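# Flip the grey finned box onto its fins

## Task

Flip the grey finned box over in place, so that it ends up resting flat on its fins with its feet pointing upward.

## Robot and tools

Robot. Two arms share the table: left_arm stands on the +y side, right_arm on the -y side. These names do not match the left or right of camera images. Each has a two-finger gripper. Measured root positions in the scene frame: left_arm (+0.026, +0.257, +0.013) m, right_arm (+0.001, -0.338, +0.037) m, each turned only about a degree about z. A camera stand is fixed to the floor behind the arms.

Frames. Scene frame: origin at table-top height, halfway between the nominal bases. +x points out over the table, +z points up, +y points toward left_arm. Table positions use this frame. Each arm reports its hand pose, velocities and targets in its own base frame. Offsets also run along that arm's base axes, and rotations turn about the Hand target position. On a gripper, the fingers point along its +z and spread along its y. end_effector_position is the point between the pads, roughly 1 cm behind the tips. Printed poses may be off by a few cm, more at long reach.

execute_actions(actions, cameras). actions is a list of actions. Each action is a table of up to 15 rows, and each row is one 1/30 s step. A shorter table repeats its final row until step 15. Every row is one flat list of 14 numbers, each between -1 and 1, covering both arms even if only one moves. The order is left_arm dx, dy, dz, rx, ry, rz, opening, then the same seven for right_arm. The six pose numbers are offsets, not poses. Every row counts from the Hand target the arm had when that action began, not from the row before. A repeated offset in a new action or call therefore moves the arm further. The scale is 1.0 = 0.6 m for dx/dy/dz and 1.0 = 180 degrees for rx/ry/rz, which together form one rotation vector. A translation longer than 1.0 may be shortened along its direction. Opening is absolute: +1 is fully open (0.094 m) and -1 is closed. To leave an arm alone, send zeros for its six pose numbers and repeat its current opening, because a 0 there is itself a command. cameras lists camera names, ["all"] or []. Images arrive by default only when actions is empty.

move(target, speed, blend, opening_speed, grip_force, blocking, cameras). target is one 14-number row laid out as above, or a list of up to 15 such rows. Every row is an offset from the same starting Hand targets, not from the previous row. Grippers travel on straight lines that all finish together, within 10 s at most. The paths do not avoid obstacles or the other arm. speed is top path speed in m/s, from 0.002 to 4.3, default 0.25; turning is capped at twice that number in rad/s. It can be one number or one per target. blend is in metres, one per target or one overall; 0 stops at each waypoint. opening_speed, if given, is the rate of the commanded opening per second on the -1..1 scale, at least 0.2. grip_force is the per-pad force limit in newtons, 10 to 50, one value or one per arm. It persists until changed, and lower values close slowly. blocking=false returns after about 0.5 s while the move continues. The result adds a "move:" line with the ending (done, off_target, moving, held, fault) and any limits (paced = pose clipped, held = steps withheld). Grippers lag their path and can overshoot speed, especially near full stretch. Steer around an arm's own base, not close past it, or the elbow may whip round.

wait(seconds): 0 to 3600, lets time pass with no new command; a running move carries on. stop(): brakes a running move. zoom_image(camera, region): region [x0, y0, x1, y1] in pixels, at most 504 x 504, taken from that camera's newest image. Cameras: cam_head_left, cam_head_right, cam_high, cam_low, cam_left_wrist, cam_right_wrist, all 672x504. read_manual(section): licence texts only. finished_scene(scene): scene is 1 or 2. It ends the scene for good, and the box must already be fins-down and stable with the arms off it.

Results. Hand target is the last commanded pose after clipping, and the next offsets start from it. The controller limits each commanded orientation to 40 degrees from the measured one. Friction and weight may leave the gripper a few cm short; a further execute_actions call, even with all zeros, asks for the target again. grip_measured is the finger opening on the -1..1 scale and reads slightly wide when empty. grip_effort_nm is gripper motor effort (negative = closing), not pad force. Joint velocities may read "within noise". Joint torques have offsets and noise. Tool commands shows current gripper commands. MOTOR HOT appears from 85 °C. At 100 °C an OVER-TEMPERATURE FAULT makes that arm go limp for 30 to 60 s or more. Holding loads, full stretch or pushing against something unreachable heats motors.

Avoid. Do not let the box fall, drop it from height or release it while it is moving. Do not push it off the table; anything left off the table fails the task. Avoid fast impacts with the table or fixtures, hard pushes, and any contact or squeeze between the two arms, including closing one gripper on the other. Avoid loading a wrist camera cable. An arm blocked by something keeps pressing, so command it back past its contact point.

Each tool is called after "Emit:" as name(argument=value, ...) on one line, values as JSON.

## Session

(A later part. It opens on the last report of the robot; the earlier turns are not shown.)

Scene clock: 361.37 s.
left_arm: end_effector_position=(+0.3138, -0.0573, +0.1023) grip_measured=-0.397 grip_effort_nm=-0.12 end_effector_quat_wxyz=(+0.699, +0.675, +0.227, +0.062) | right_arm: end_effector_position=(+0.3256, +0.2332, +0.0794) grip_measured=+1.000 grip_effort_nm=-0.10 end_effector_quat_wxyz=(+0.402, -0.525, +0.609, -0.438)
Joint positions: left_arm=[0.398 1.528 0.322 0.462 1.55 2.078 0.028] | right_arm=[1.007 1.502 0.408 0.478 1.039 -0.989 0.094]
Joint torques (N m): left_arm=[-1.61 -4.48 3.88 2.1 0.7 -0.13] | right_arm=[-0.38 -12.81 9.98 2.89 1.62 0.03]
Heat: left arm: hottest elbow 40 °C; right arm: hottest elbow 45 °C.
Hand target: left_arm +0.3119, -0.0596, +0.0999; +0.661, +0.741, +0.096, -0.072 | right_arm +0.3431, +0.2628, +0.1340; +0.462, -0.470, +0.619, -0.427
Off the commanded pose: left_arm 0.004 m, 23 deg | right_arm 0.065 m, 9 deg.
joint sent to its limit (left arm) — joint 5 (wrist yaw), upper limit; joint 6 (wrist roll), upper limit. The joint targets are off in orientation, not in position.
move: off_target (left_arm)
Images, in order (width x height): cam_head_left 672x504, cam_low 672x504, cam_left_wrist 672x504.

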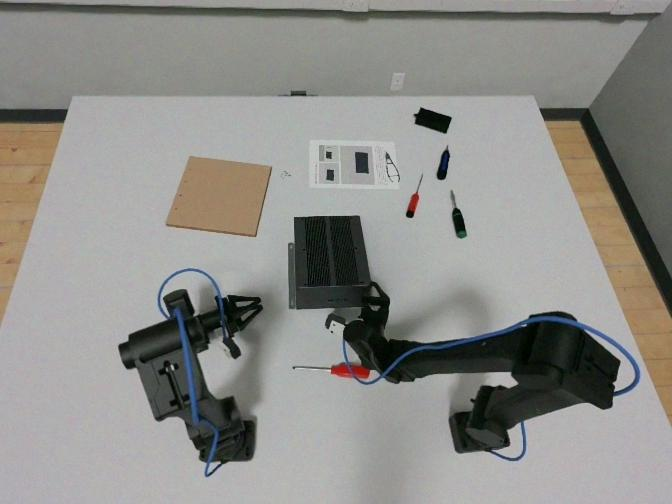

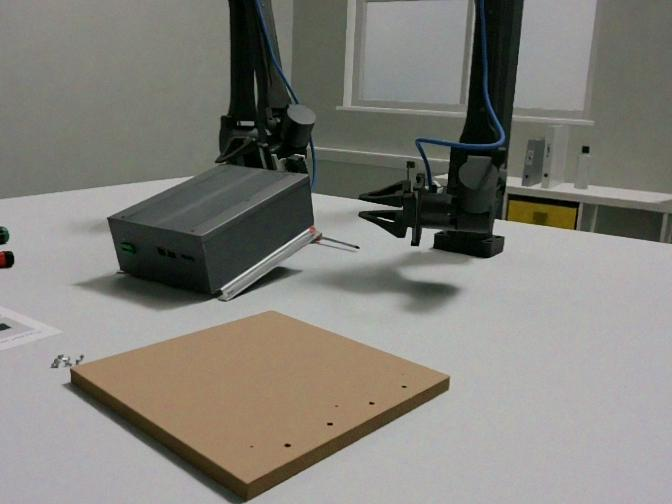

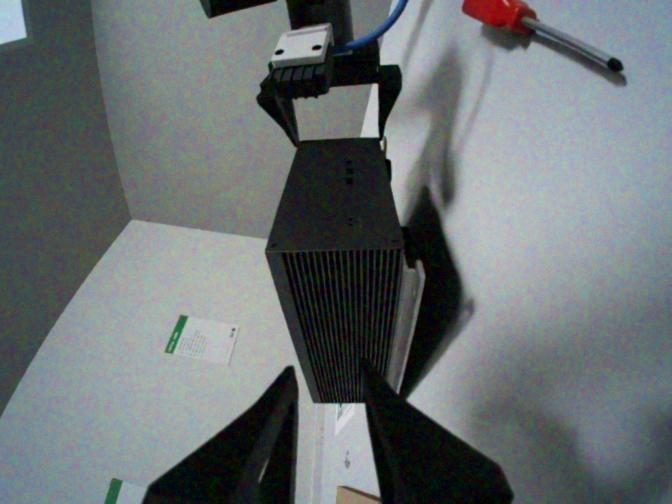

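Emit:
move(target=[0.0268,-0.0457,-0.0815,0,0,0,-0.4,0,0,0,0,0,0,1], speed=0.1, cameras=["cam_left_wrist","cam_low"])

Emit:
zoom_image(camera="cam_left_wrist", region=[250, 200, 480, 440])

Emit:
zoom_image(camera="cam_low", region=[190, 170, 450, 310])

Scene clock: 411.43 s.
left_arm: end_effector_position=(+0.3240, -0.0864, +0.0525) grip_measured=-0.397 grip_effort_nm=-0.12 end_effector_quat_wxyz=(+0.702, +0.685, +0.196, +0.017) | right_arm: end_effector_position=(+0.3256, +0.2332, +0.0794) grip_measured=+1.000 grip_effort_nm=-0.10 end_effector_quat_wxyz=(+0.402, -0.525, +0.609, -0.438)
Joint positions: left_arm=[0.287 1.799 0.377 0.661 1.55 2.078 0.028] | right_arm=[1.007 1.502 0.408 0.478 1.039 -0.989 0.094]
Joint torques (N m): left_arm=[-1.67 -6.36 3.47 1.99 0.7 -0.13] | right_arm=[0.09 -13.16 9.77 2.63 1.63 0.09]
Heat: left arm: hottest elbow 38 °C; right arm: hottest elbow 46 °C.
Hand target: left_arm +0.3281, -0.0870, +0.0510; +0.661, +0.741, +0.096, -0.072 | right_arm +0.3431, +0.2628, +0.1340; +0.462, -0.470, +0.619, -0.427
Off the commanded pose: left_arm 0.004 m, 17 deg | right_arm 0.065 m, 9 deg.
joint sent to its limit (left arm) — joint 5 (wrist yaw), upper limit; joint 6 (wrist roll), upper limit. The joint targets are off in orientation, not in position.
move: off_target (left_arm)
Images, in order (width x height): cam_low 672x504, cam_left_wrist 672x504.

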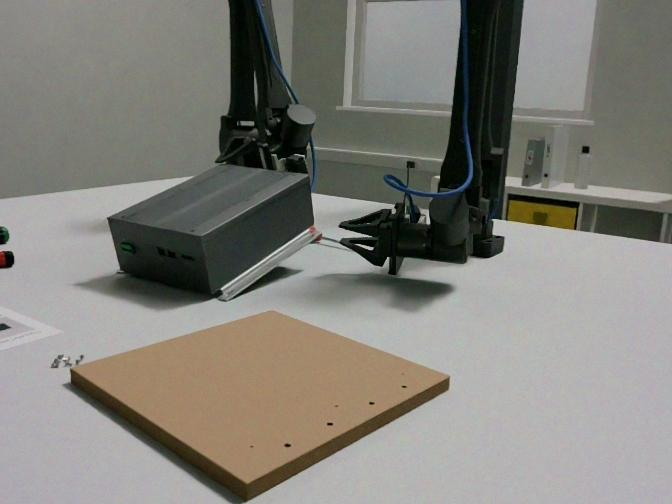

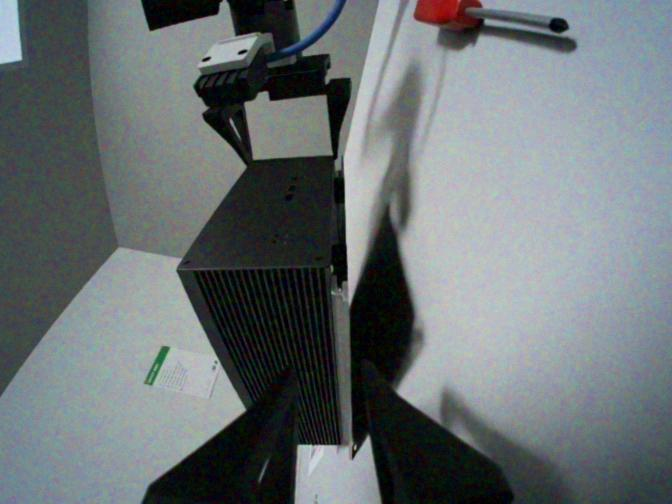

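Scaled by 2.100 from the camera's image (finer frame: 960x720).

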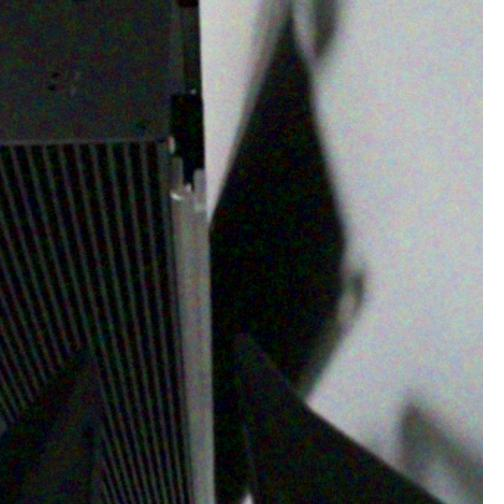

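Scaled by 1.938.

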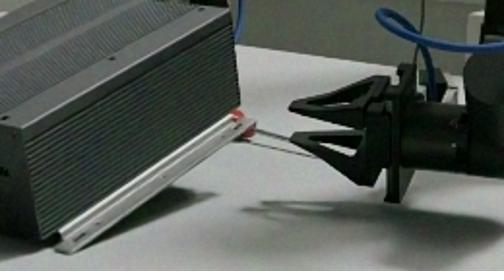

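Emit:
move(target=[[0,-0.0083,-0.0117,0,0,0,-0.4,0,0,0,0,0,0,1],[0.0033,-0.043,-0.0117,0,0,0,-0.4,0,0,0,0,0,0,1]], speed=0.05, blend=0.003, cameras=["cam_left_wrist","cam_low"])

Emit:
zoom_image(camera="cam_left_wrist", region=[250, 240, 450, 440])

Emit:
zoom_image(camera="cam_low", region=[190, 170, 450, 310])

Scene clock: 440.50 s.
left_arm: end_effector_position=(+0.3275, -0.1118, +0.0476) grip_measured=-0.397 grip_effort_nm=-0.12 end_effector_quat_wxyz=(+0.702, +0.694, +0.158, -0.006) | right_arm: end_effector_position=(+0.3256, +0.2332, +0.0794) grip_measured=+1.000 grip_effort_nm=-0.10 end_effector_quat_wxyz=(+0.402, -0.525, +0.609, -0.438)
Joint positions: left_arm=[0.199 1.836 0.409 0.687 1.55 2.078 0.028] | right_arm=[1.007 1.502 0.408 0.478 1.039 -0.989 0.094]
Joint torques (N m): left_arm=[-1.38 -6.71 3.33 1.24 0.69 -0.12] | right_arm=[0.32 -13.16 9.65 2.67 1.59 0.05]
Heat: left arm: hottest elbow 37 °C; right arm: hottest elbow 46 °C.
Hand target: left_arm +0.3301, -0.1128, +0.0439; +0.661, +0.741, +0.096, -0.072 | right_arm +0.3431, +0.2628, +0.1340; +0.462, -0.470, +0.619, -0.427
Off the commanded pose: left_arm 0.005 m, 13 deg | right_arm 0.065 m, 9 deg.
joint sent to its limit (left arm) — joint 5 (wrist yaw), upper limit; joint 6 (wrist roll), upper limit. The joint targets are off in orientation, not in position.
move: off_target (left_arm)
Images, in order (width x height): cam_low 672x504, cam_left_wrist 672x504.

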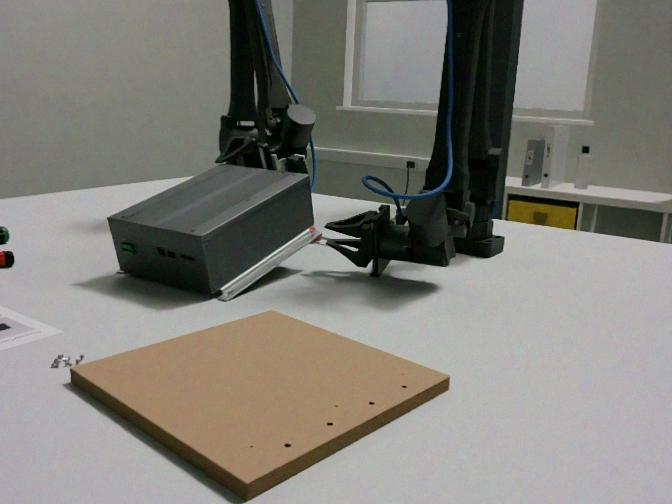

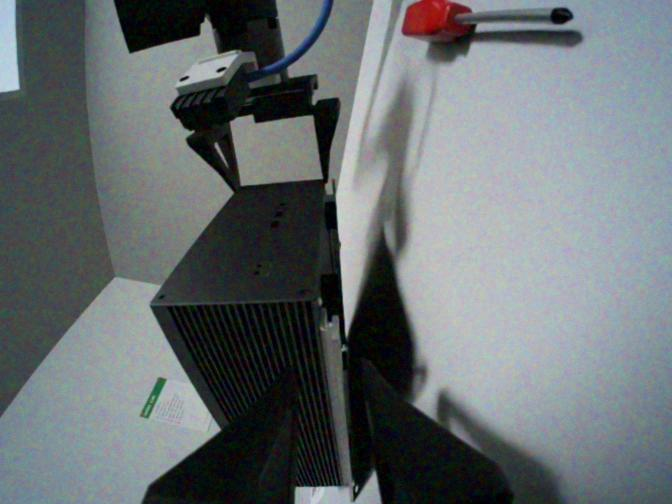

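Scaled by 2.520 from the camera's image (finer frame: 960x720).

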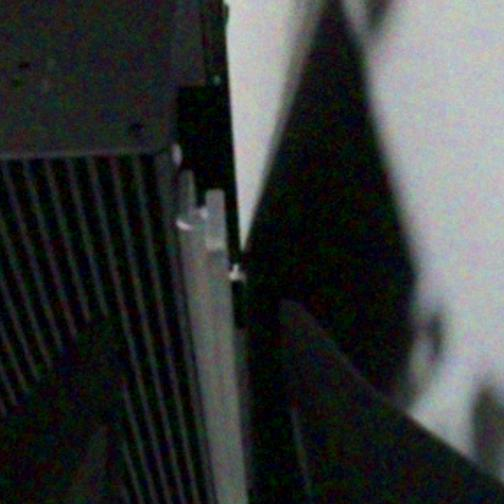

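Scaled by 1.938.

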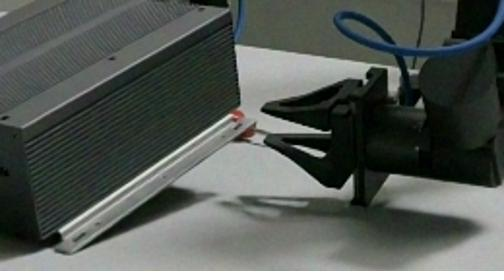

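Emit:
move(target=[[0.002,-0.01,-0.0083,0,0,0,-0.4,0,0,0,0,0,0,1],[0.002,-0.032,-0.0083,0,0,0,-0.4,0,0,0,0,0,0,1]], speed=0.04, blend=0.003, cameras=["cam_left_wrist"])

Emit:
zoom_image(camera="cam_left_wrist", region=[250, 260, 430, 440])

Scene clock: 458.93 s.
left_arm: end_effector_position=(+0.3288, -0.1307, +0.0431) grip_measured=-0.397 grip_effort_nm=-0.12 end_effector_quat_wxyz=(+0.701, +0.699, +0.137, -0.028) | right_arm: end_effector_position=(+0.3256, +0.2332, +0.0794) grip_measured=+1.000 grip_effort_nm=-0.10 end_effector_quat_wxyz=(+0.402, -0.525, +0.609, -0.438)
Joint positions: left_arm=[0.137 1.862 0.435 0.687 1.55 2.078 0.028] | right_arm=[1.007 1.502 0.408 0.478 1.039 -0.989 0.094]
Joint torques (N m): left_arm=[-1.38 -7.12 3.43 1.13 0.69 -0.14] | right_arm=[0.62 -12.92 10 2.65 1.61 0.06]
Heat: left arm: hottest elbow 37 °C; right arm: hottest elbow 46 °C.
Hand target: left_arm +0.3312, -0.1320, +0.0390; +0.661, +0.741, +0.096, -0.072 | right_arm +0.3431, +0.2628, +0.1340; +0.462, -0.470, +0.619, -0.427
Off the commanded pose: left_arm 0.005 m, 10 deg | right_arm 0.065 m, 9 deg.
joint sent to its limit (left arm) — joint 5 (wrist yaw), upper limit; joint 6 (wrist roll), upper limit. The joint targets are off in orientation, not in position.
move: off_target (left_arm)

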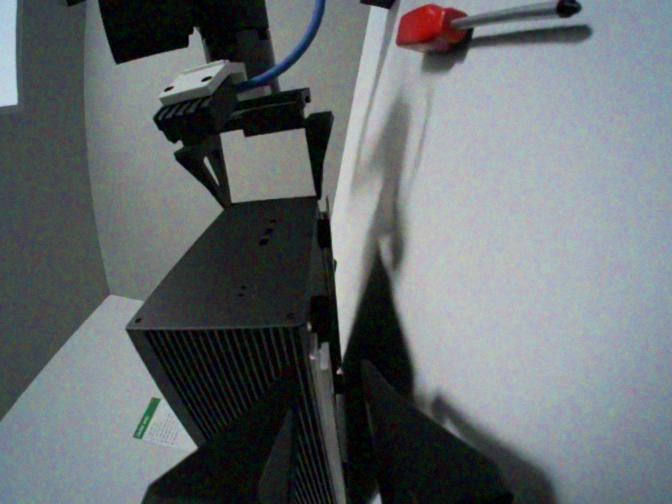

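Scaled by 2.800 from the camera's image (finer frame: 960x720).

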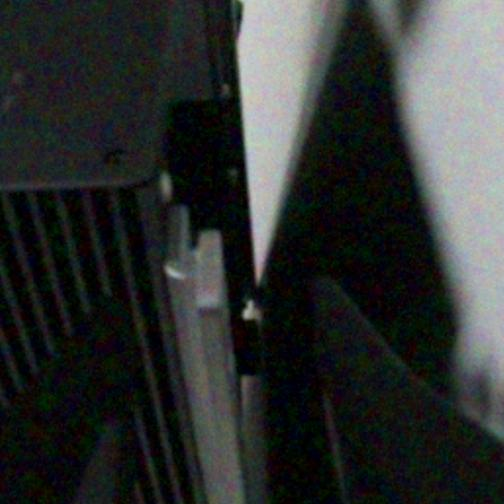

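Emit:
move(target=[0.0133,-0.0283,-0.004,0,0,0,-0.4,0,0,0,0,0,0,1], speed=0.04, cameras=["cam_left_wrist"])

Emit:
zoom_image(camera="cam_left_wrist", region=[250, 260, 430, 440])

Scene clock: 474.97 s.
left_arm: end_effector_position=(+0.3361, -0.1454, +0.0414) grip_measured=-0.397 grip_effort_nm=-0.12 end_effector_quat_wxyz=(+0.697, +0.705, +0.126, -0.042) | right_arm: end_effector_position=(+0.3254, +0.2331, +0.0791) grip_measured=+1.000 grip_effort_nm=-0.10 end_effector_quat_wxyz=(+0.401, -0.525, +0.609, -0.438)
Joint positions: left_arm=[0.088 1.869 0.468 0.656 1.532 2.078 0.028] | right_arm=[1.007 1.502 0.408 0.475 1.039 -0.989 0.094]
Joint torques (N m): left_arm=[-1.85 -7.24 3.78 1.06 0.46 -0.12] | right_arm=[-0.38 -13.57 9.87 2.73 1.58 0.08]
Heat: left arm: hottest elbow 36 °C; right arm: hottest elbow 46 °C.
Hand target: left_arm +0.3392, -0.1490, +0.0365; +0.661, +0.741, +0.096, -0.073 | right_arm +0.3431, +0.2628, +0.1340; +0.462, -0.470, +0.619, -0.427
Off the commanded pose: left_arm 0.007 m, 8 deg | right_arm 0.065 m, 10 deg.
joint sent to its limit (left arm) — joint 6 (wrist roll), upper limit. The joint targets are off in orientation, not in position.
move: off_target (left_arm)

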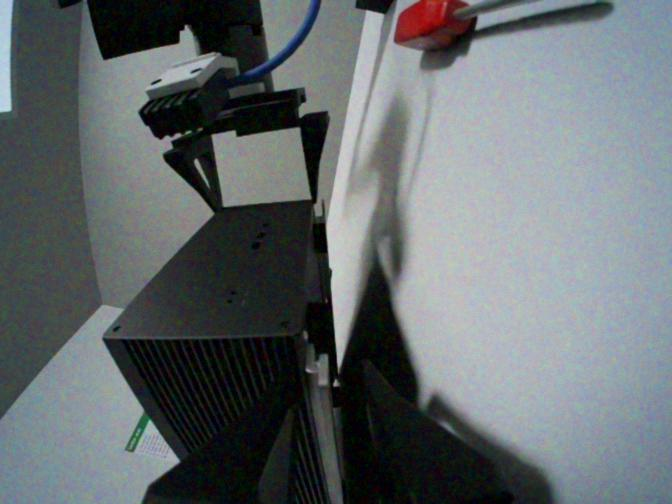

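Scaled by 2.800 from the camera's image (finer frame: 960x720).

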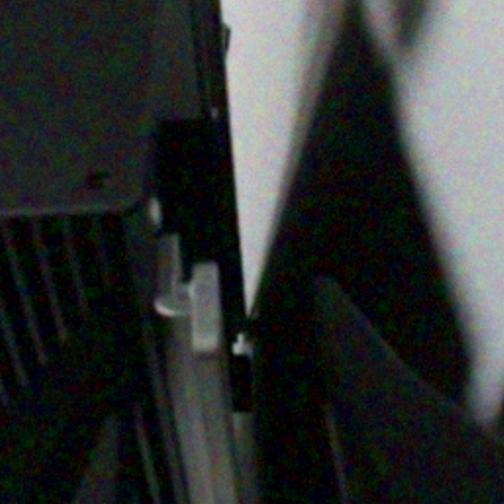

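Emit:
wait(seconds=0.1, cameras=["cam_low","cam_head_left"])

Emit:
zoom_image(camera="cam_low", region=[260, 180, 420, 290])

Emit:
zoom_image(camera="cam_head_left", region=[230, 210, 390, 340])

Scene clock: 507.00 s.
left_arm: end_effector_position=(+0.3361, -0.1454, +0.0414) grip_measured=-0.397 grip_effort_nm=-0.12 end_effector_quat_wxyz=(+0.697, +0.705, +0.126, -0.042) | right_arm: end_effector_position=(+0.3254, +0.2331, +0.0791) grip_measured=+1.000 grip_effort_nm=-0.10 end_effector_quat_wxyz=(+0.401, -0.525, +0.609, -0.438)
Joint positions: left_arm=[0.088 1.869 0.468 0.656 1.532 2.078 0.028] | right_arm=[1.007 1.502 0.408 0.475 1.039 -0.989 0.094]
Joint torques (N m): left_arm=[-1.9 -7.24 3.79 1.05 0.46 -0.11] | right_arm=[-0.5 -13.22 9.85 2.89 1.63 0.05]
Heat: left arm: hottest elbow 36 °C; right arm: hottest elbow 47 °C.
Hand target: left_arm +0.3392, -0.1490, +0.0365; +0.661, +0.741, +0.096, -0.073 | right_arm +0.3431, +0.2628, +0.1340; +0.462, -0.470, +0.619, -0.427
Tool commands: left_gripper/opening=-0.4 right_gripper/opening=+1.0
Off the commanded pose: left_arm 0.007 m, 8 deg | right_arm 0.065 m, 10 deg.
wait: 0.10 s; at rest from the start
Images, in order (width x height): cam_head_left 672x504, cam_low 672x504.

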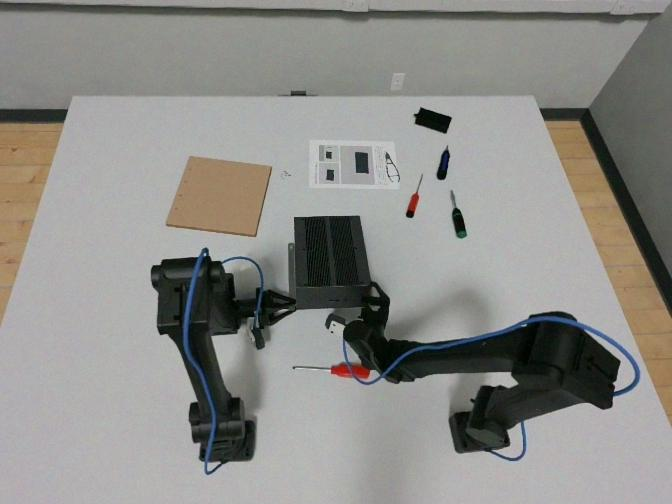

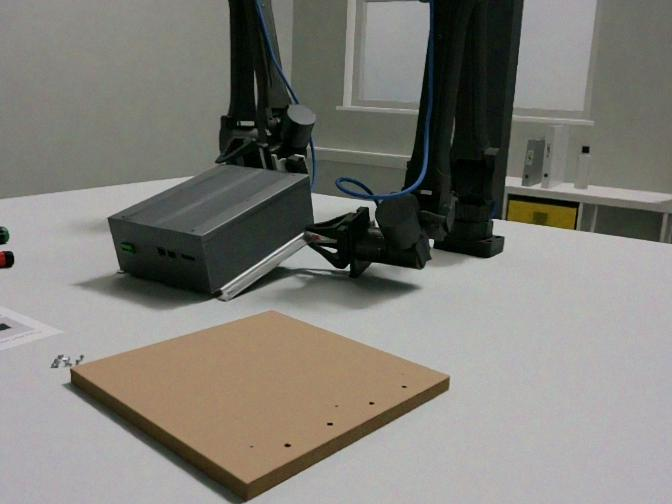

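Scaled by 3.150.

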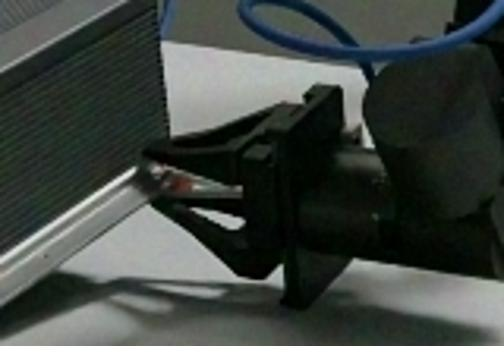

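Scaled by 3.150.

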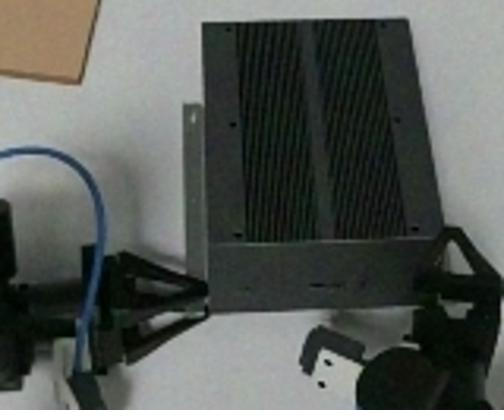

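Emit:
move(target=[0.027,0.0045,-0.0065,0,0,0,-0.4,0,0,0,0,0,0,1], speed=0.04, cameras=["cam_low","cam_head_left","cam_left_wrist"])

Emit:
zoom_image(camera="cam_low", region=[260, 180, 420, 290])

Emit:
zoom_image(camera="cam_head_left", region=[230, 210, 390, 340])

Scene clock: 523.93 s.
left_arm: end_effector_position=(+0.3528, -0.1445, +0.0410) grip_measured=-0.397 grip_effort_nm=-0.12 end_effector_quat_wxyz=(+0.698, +0.705, +0.120, -0.039) | right_arm: end_effector_position=(+0.3254, +0.2331, +0.0791) grip_measured=+1.000 grip_effort_nm=-0.10 end_effector_quat_wxyz=(+0.401, -0.525, +0.609, -0.438)
Joint positions: left_arm=[0.086 1.888 0.514 0.643 1.535 2.078 0.028] | right_arm=[1.007 1.502 0.408 0.475 1.039 -0.989 0.094]
Joint torques (N m): left_arm=[-1.38 -7 3.96 0.94 0.48 -0.13] | right_arm=[0.32 -13.39 9.88 2.73 1.62 0.04]
Heat: left arm: hottest elbow 36 °C; right arm: hottest elbow 47 °C.
Hand target: left_arm +0.3555, -0.1462, +0.0326; +0.661, +0.741, +0.096, -0.072 | right_arm +0.3431, +0.2628, +0.1340; +0.462, -0.470, +0.619, -0.427
Off the commanded pose: left_arm 0.009 m, 8 deg | right_arm 0.065 m, 10 deg.
joint sent to its limit (left arm) — joint 6 (wrist roll), upper limit. The joint targets are off in orientation, not in position.
move: off_target (left_arm)
Images, in order (width x height): cam_head_left 672x504, cam_low 672x504, cam_left_wrist 672x504.

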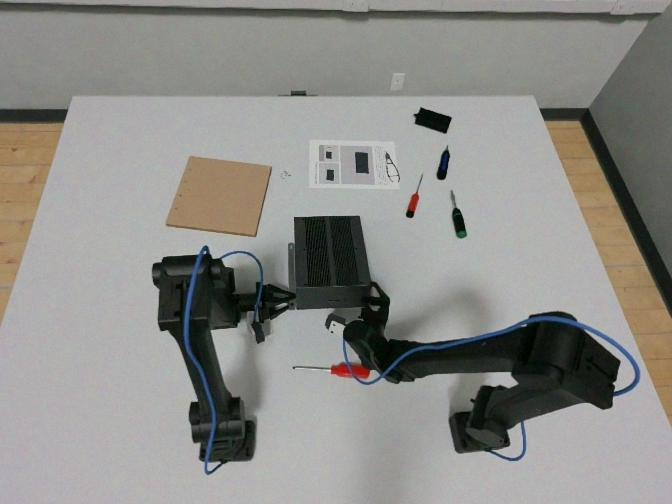

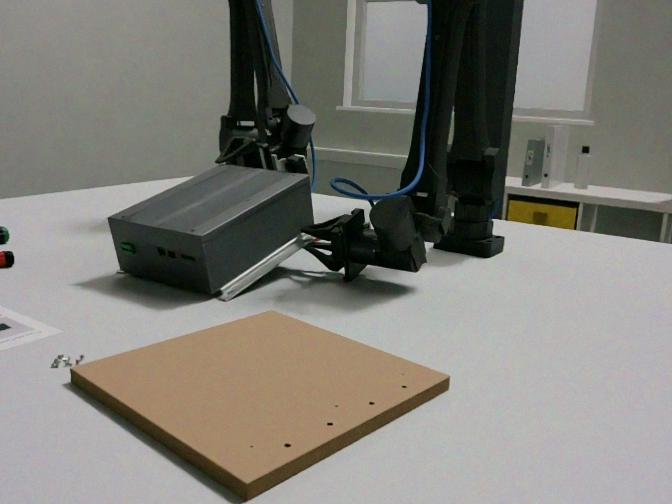

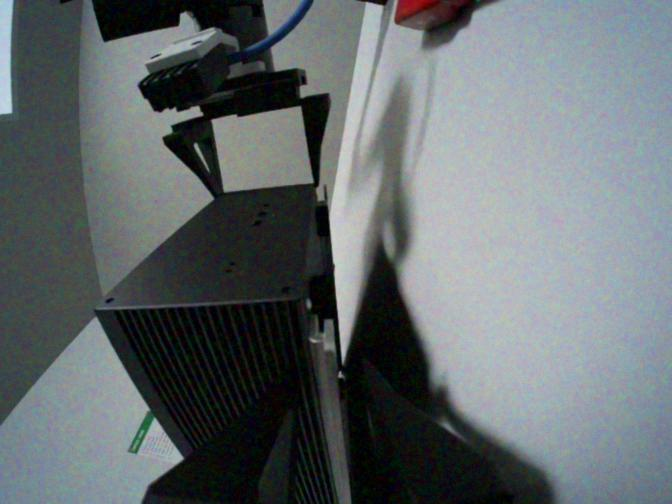

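Scaled by 3.150.

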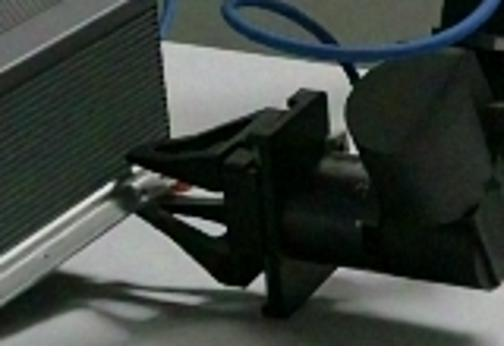

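Scaled by 3.150.

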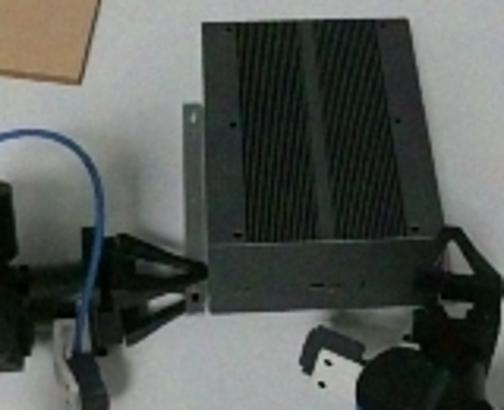

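Emit:
move(target=[0,0,0,0,0,0,-1,0,0,0,0,0,0,1], opening_speed=0.3, cameras=["cam_low","cam_left_wrist"])

Emit:
zoom_image(camera="cam_low", region=[260, 180, 420, 290])

Scene clock: 532.80 s.
left_arm: end_effector_position=(+0.3526, -0.1445, +0.0411) grip_measured=-0.812 grip_effort_nm=-1.01 end_effector_quat_wxyz=(+0.698, +0.705, +0.116, -0.037) | right_arm: end_effector_position=(+0.3253, +0.2332, +0.0788) grip_measured=+1.000 grip_effort_nm=-0.10 end_effector_quat_wxyz=(+0.401, -0.526, +0.609, -0.437)
Joint positions: left_arm=[0.086 1.889 0.515 0.643 1.539 2.085 0.009] | right_arm=[1.007 1.502 0.408 0.474 1.037 -0.989 0.094]
Joint torques (N m): left_arm=[-1.49 -7.3 3.88 0.99 0.36 -0.2] | right_arm=[0.03 -13.27 9.85 2.91 1.66 0.07]
Heat: left arm: hottest elbow 36 °C; right arm: hottest elbow 47 °C.
Hand target: left_arm +0.3554, -0.1462, +0.0327; +0.661, +0.741, +0.096, -0.072 | right_arm +0.3431, +0.2628, +0.1341; +0.462, -0.470, +0.619, -0.427
Off the commanded pose: left_arm 0.009 m, 8 deg | right_arm 0.065 m, 10 deg.
joint sent to its limit (left arm) — joint 6 (wrist roll), upper limit. The joint targets are off in orientation, not in position.
move: done

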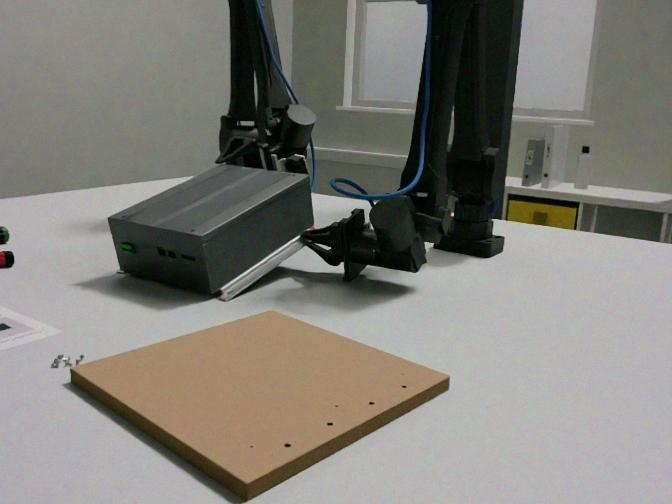

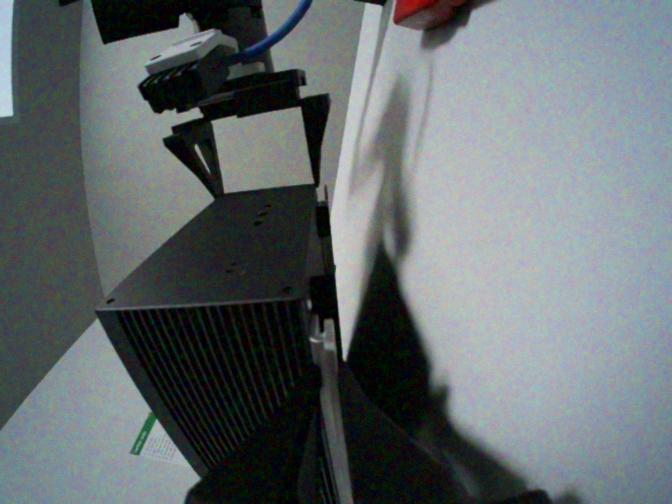

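Scaled by 3.150.

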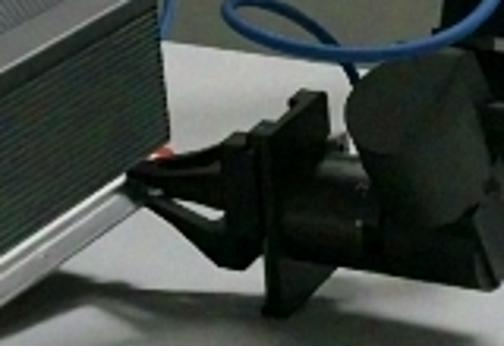

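Emit:
move(target=[[0,0,0,0,0,0,-0.5,0,0,0,0,0,0,1],[-0.001,0.012,-0.002,0,0,0,-0.5,0,0,0,0,0,0,1],[-0.001,0.012,-0.002,0,0,0,-1,0,0,0,0,0,0,1]], opening_speed=0.4, speed=0.04, cameras=["cam_left_wrist"])

Scene clock: 542.63 s.
left_arm: end_effector_position=(+0.3523, -0.1432, +0.0417) grip_measured=-0.817 grip_effort_nm=-1.01 end_effector_quat_wxyz=(+0.701, +0.702, +0.114, -0.040) | right_arm: end_effector_position=(+0.3254, +0.2332, +0.0796) grip_measured=+1.000 grip_effort_nm=-0.10 end_effector_quat_wxyz=(+0.402, -0.526, +0.609, -0.437)
Joint positions: left_arm=[0.091 1.893 0.518 0.643 1.552 2.086 0.009] | right_arm=[1.007 1.5 0.408 0.473 1.037 -0.989 0.094]
Joint torques (N m): left_arm=[0.09 -6.65 3.4 1.55 0.45 -0.21] | right_arm=[-0.62 -12.69 9.76 2.88 1.63 0.11]
Heat: left arm: hottest elbow 36 °C; right arm: hottest elbow 47 °C.
Hand target: left_arm +0.3549, -0.1390, +0.0315; +0.661, +0.741, +0.096, -0.072 | right_arm +0.3431, +0.2628, +0.1341; +0.462, -0.470, +0.619, -0.427
Off the commanded pose: left_arm 0.011 m, 8 deg | right_arm 0.065 m, 10 deg.
joint sent to its limit (left arm) — joint 6 (wrist roll), upper limit. The joint targets are off in orientation, not in position.
move: off_target (left_arm); target 3's new opening was sent with left_arm's hand 0.011 m and 8 deg from that target

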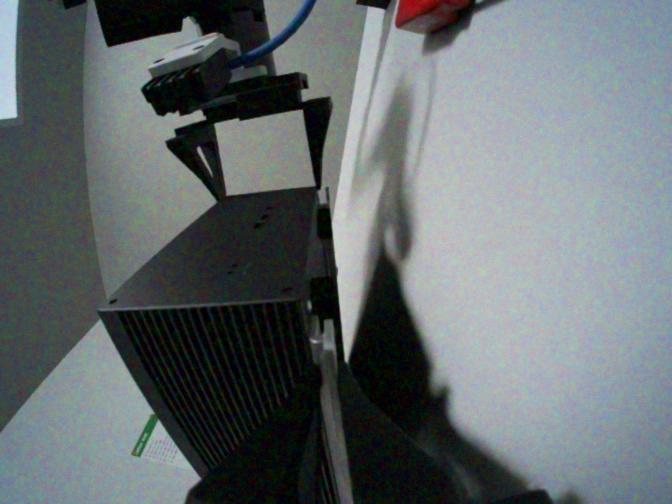

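Emit:
move(target=[[0,0,0,0,0,0,-0.5,0,0,0,0,0,0,1],[-0.001,0.015,0,0,0,0,-0.5,0,0,0,0,0,0,1],[-0.001,0.015,0,0,0,0,-1,0,0,0,0,0,0,1]], opening_speed=0.4, speed=0.04, cameras=["cam_left_wrist"])

Scene clock: 556.10 s.
left_arm: end_effector_position=(+0.3551, -0.1357, +0.0419) grip_measured=-0.937 grip_effort_nm=-0.98 end_effector_quat_wxyz=(+0.703, +0.701, +0.120, -0.032) | right_arm: end_effector_position=(+0.3260, +0.2330, +0.0836) grip_measured=+1.000 grip_effort_nm=-0.10 end_effector_quat_wxyz=(+0.405, -0.521, +0.610, -0.439)
Joint positions: left_arm=[0.112 1.894 0.518 0.646 1.555 2.086 0.003] | right_arm=[1.007 1.491 0.409 0.473 1.045 -0.989 0.094]
Joint torques (N m): left_arm=[0.5 -6.95 2.59 1.77 0.5 -0.21] | right_arm=[0.21 -11.4 9.89 2.96 1.33 0.01]
Heat: left arm: hottest elbow 36 °C; right arm: hottest elbow 47 °C.
Hand target: left_arm +0.3542, -0.1301, +0.0315; +0.661, +0.741, +0.096, -0.072 | right_arm +0.3431, +0.2627, +0.1340; +0.462, -0.470, +0.619, -0.427
Off the commanded pose: left_arm 0.012 m, 9 deg | right_arm 0.061 m, 9 deg.
joint read past its limit (left arm) — joint 5 (wrist yaw), upper limit.
joint sent to its limit (left arm) — joint 5 (wrist yaw), upper limit; joint 6 (wrist roll), upper limit. The joint targets are off in orientation, not in position.
move: off_target (left_arm); target 3's new opening was sent with left_arm's hand 0.012 m and 9 deg from that target

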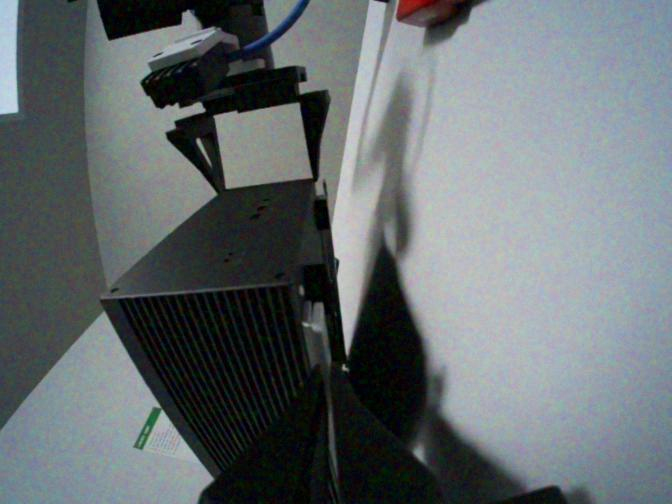

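Emit:
move(target=[[0.0,0,0.05,0,0,0,-1,0.01,0,0,0,0,0,1],[0.0373,0.0017,0.1095,-0.0031,0.0555,0,-1,0.057,-0.001,0.0335,0.0008,0.0556,0,1]], speed=0.04, blend=0.003, cameras=["cam_low","cam_left_wrist","cam_right_wrist"])

Scene clock: 597.27 s.
left_arm: end_effector_position=(+0.3654, -0.1340, +0.0783) grip_measured=-0.940 grip_effort_nm=-1.01 end_effector_quat_wxyz=(+0.686, +0.689, +0.208, -0.108) | right_arm: end_effector_position=(+0.3549, +0.2434, +0.1178) grip_measured=+1.000 grip_effort_nm=-0.10 end_effector_quat_wxyz=(+0.366, -0.543, +0.643, -0.396)
Joint positions: left_arm=[0.113 1.724 0.571 0.184 1.528 2.091 0.003] | right_arm=[0.927 1.359 0.559 0.055 0.908 -0.897 0.094]
Joint torques (N m): left_arm=[-0.03 -11.58 6.6 0.39 1.55 -0.26] | right_arm=[-1.96 -9.11 11.77 1.99 0.19 0.22]
Heat: left arm: hottest elbow 35 °C; right arm: hottest elbow 51 °C.
Hand target: left_arm +0.3765, -0.1291, +0.0972; +0.654, +0.729, +0.152, -0.137 | right_arm +0.3773, +0.2622, +0.1541; +0.407, -0.505, +0.657, -0.383
Off the commanded pose: left_arm 0.023 m, 9 deg | right_arm 0.047 m, 7 deg.
joint sent to its limit (left arm) — joint 6 (wrist roll), upper limit. The joint targets are off in orientation, not in position.
move: off_target (left_arm, right_arm)

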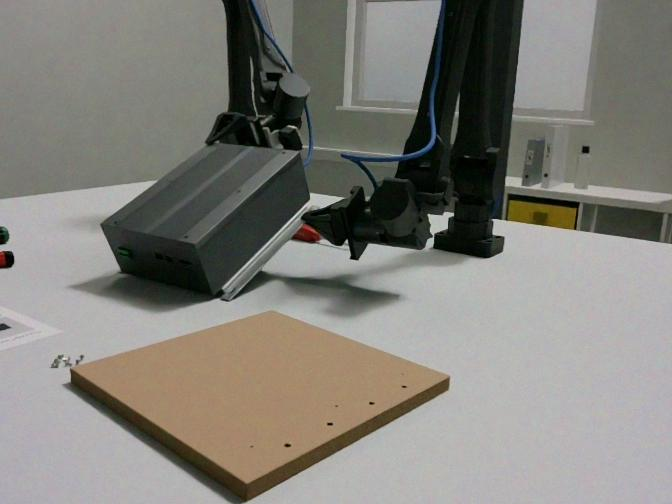

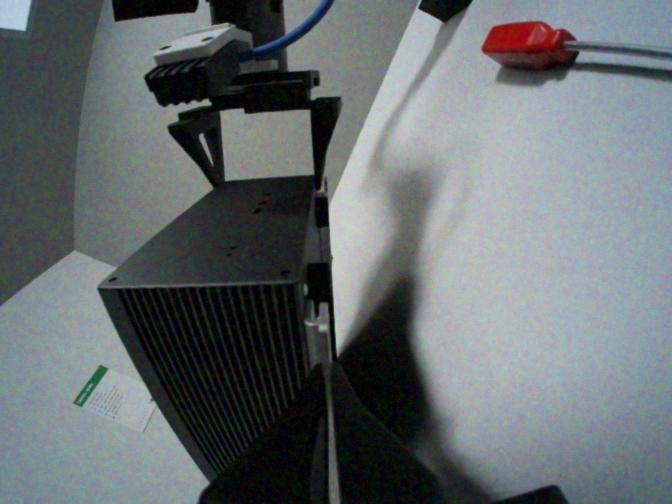

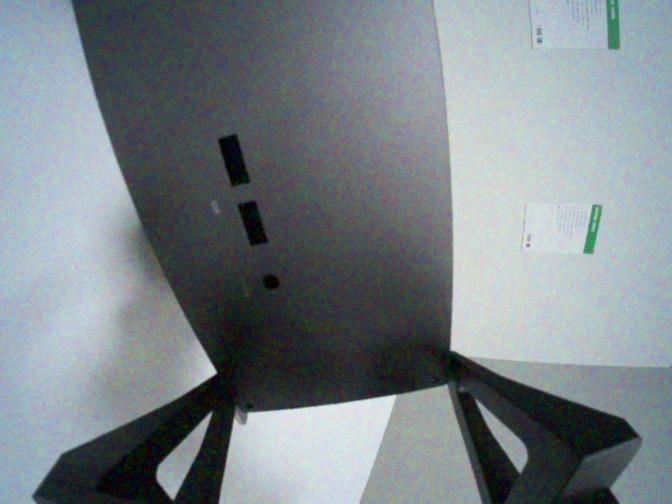

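Emit:
move(target=[[0.0332,0.0017,0.0487,-0.0031,0.0555,0,-1,0.0537,-0.008,0.0417,0.0008,0.0556,0,1],[0.0732,0.004,0.0915,-0.0062,0.111,0,-1,0.1132,-0.01,0.076,0.0016,0.1111,0,1]], speed=0.04, blend=0.004, cameras=["cam_low","cam_right_wrist"])

Scene clock: 622.37 s.
left_arm: end_effector_position=(+0.4071, -0.1300, +0.1373) grip_measured=-0.940 grip_effort_nm=-1.01 end_effector_quat_wxyz=(+0.654, +0.648, +0.317, -0.226) | right_arm: end_effector_position=(+0.4222, +0.2471, +0.1733) grip_measured=+1.000 grip_effort_nm=-0.10 end_effector_quat_wxyz=(+0.259, -0.591, +0.706, -0.291)
Joint positions: left_arm=[0.111 1.644 0.793 -0.457 1.527 2.091 0.003] | right_arm=[0.727 1.366 0.938 -0.559 0.583 -0.846 0.094]
Joint torques (N m): left_arm=[-0.5 -10.81 9.31 0.03 0.83 -0.25] | right_arm=[-1.73 -8.35 12.67 1.88 0.3 0.33]
Heat: left arm: hottest elbow 37 °C; right arm: hottest elbow 50 °C.
Hand target: left_arm +0.4204, -0.1267, +0.1520; +0.624, +0.687, +0.262, -0.263 | right_arm +0.4453, +0.2563, +0.1998; +0.288, -0.563, +0.719, -0.288
Off the commanded pose: left_arm 0.020 m, 9 deg | right_arm 0.036 m, 5 deg.
joint sent to its limit (left arm) — joint 6 (wrist roll), upper limit. The joint targets are off in orientation, not in position.
move: off_target (left_arm, right_arm)

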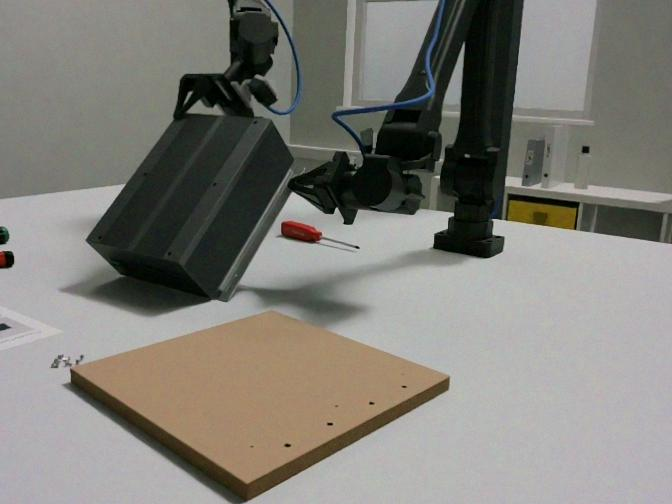

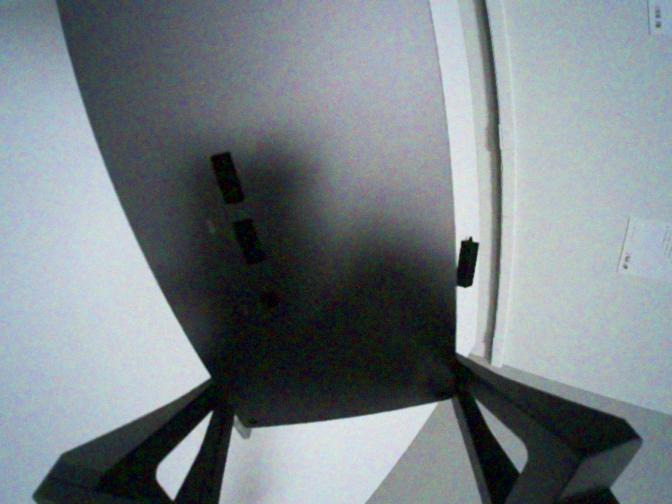

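Emit:
move(target=[[0.0463,0.0026,0.0363,-0.0031,0.0555,0,-1,0.0633,-0.008,0.0245,0.0008,0.0556,0,1],[0.0975,0.0055,0.065,-0.0062,0.111,0,-1,0.1293,-0.01,0.0392,0.0016,0.1111,0,1]], speed=0.04, blend=0.004, cameras=["cam_low","cam_right_wrist","cam_head_left"])

Scene clock: 640.53 s.
left_arm: end_effector_position=(+0.4663, -0.1276, +0.1820) grip_measured=-0.940 grip_effort_nm=-1.01 end_effector_quat_wxyz=(+0.595, +0.602, +0.417, -0.332) | right_arm: end_effector_position=(+0.5024, +0.2476, +0.2096) grip_measured=+1.000 grip_effort_nm=-0.10 end_effector_quat_wxyz=(+0.139, -0.630, +0.742, -0.183)
Joint positions: left_arm=[0.101 1.728 1.097 -1.002 1.499 2.091 0.003] | right_arm=[0.556 1.602 1.412 -1.036 0.319 -0.907 0.094]
Joint torques (N m): left_arm=[-0.21 -11.58 10.37 -0.62 1.23 -0.23] | right_arm=[-2.08 -12.16 12.04 1.46 0.11 0.4]
Heat: left arm: hottest elbow 38 °C; right arm: hottest elbow 55 °C.
Hand target: left_arm +0.4790, -0.1233, +0.1911; +0.576, +0.625, +0.364, -0.381 | right_arm +0.5228, +0.2503, +0.2232; +0.160, -0.604, +0.759, -0.184
Off the commanded pose: left_arm 0.016 m, 9 deg | right_arm 0.025 m, 4 deg.
joint sent to its limit (left arm) — joint 6 (wrist roll), upper limit. The joint targets are off in orientation, not in position.
move: off_target (left_arm, right_arm)
Images, in order (width x height): cam_head_left 672x504, cam_low 672x504, cam_right_wrist 672x504.

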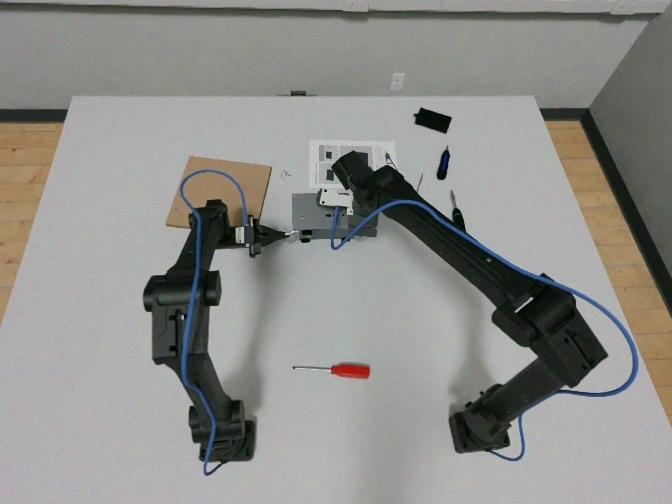

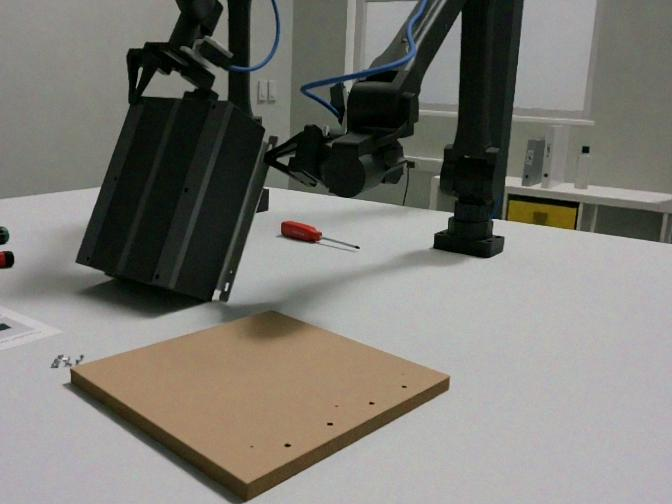

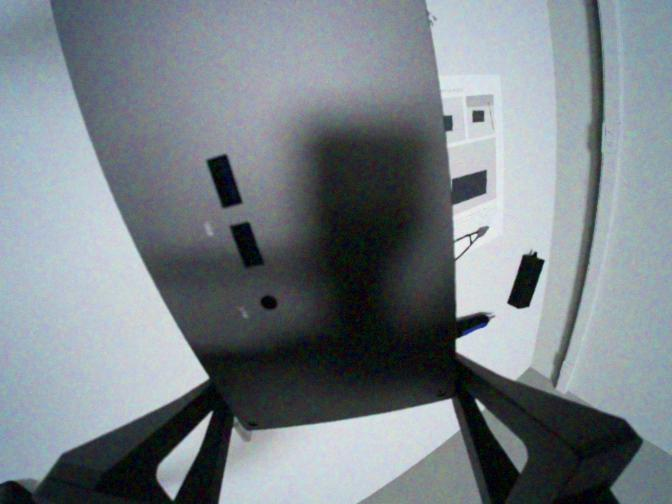

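Emit:
move(target=[[0.0548,0.0031,0.0202,-0.0031,0.0555,0,-1,0.0587,-0.004,0.0053,0.0008,0.0556,0,1],[0.0993,0.0055,0.03,-0.0056,0.1,0,-1,0.1015,-0.006,0.0017,0.0014,0.1,0,1]], speed=0.03, blend=0.004, cameras=["cam_low","cam_right_wrist"])

Scene clock: 661.80 s.
left_arm: end_effector_position=(+0.5279, -0.1238, +0.2043) grip_measured=-0.940 grip_effort_nm=-1.01 end_effector_quat_wxyz=(+0.531, +0.540, +0.496, -0.425) | right_arm: end_effector_position=(+0.5753, +0.2472, +0.2205) grip_measured=+1.000 grip_effort_nm=-0.10 end_effector_quat_wxyz=(+0.038, -0.640, +0.762, -0.087)
Joint positions: left_arm=[0.096 1.9 1.408 -1.445 1.49 2.091 0.003] | right_arm=[0.448 1.919 1.923 -1.458 0.149 -0.958 0.094]
Joint torques (N m): left_arm=[-0.26 -13.98 10.43 -1.14 1.07 -0.21] | right_arm=[-0.67 -16.85 10.7 0.29 -0.08 0.34]
Heat: left arm: hottest elbow 40 °C; right arm: hottest elbow 53 °C.
Hand target: left_arm +0.5386, -0.1200, +0.2091; +0.517, +0.553, +0.446, -0.477 | right_arm +0.5837, +0.2467, +0.2241; +0.041, -0.625, +0.775, -0.086
Off the commanded pose: left_arm 0.012 m, 8 deg | right_arm 0.009 m, 2 deg.
joint sent to its limit (left arm) — joint 6 (wrist roll), upper limit. The joint targets are off in orientation, not in position.
move: off_target (left_arm)

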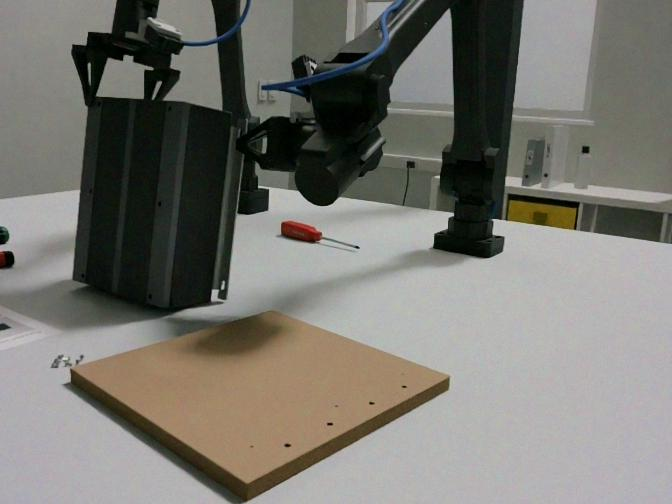

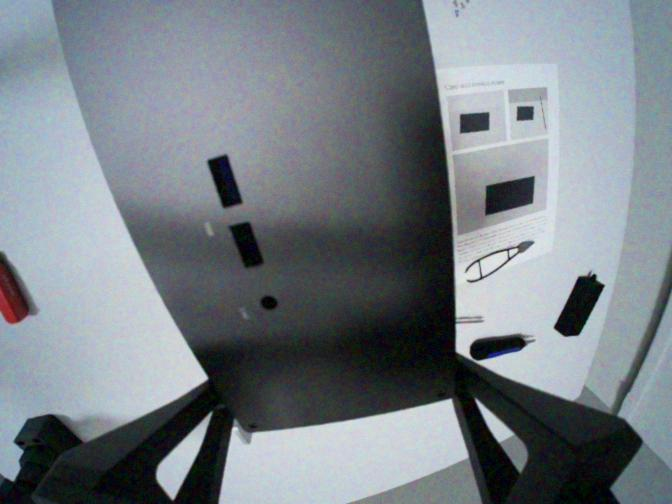

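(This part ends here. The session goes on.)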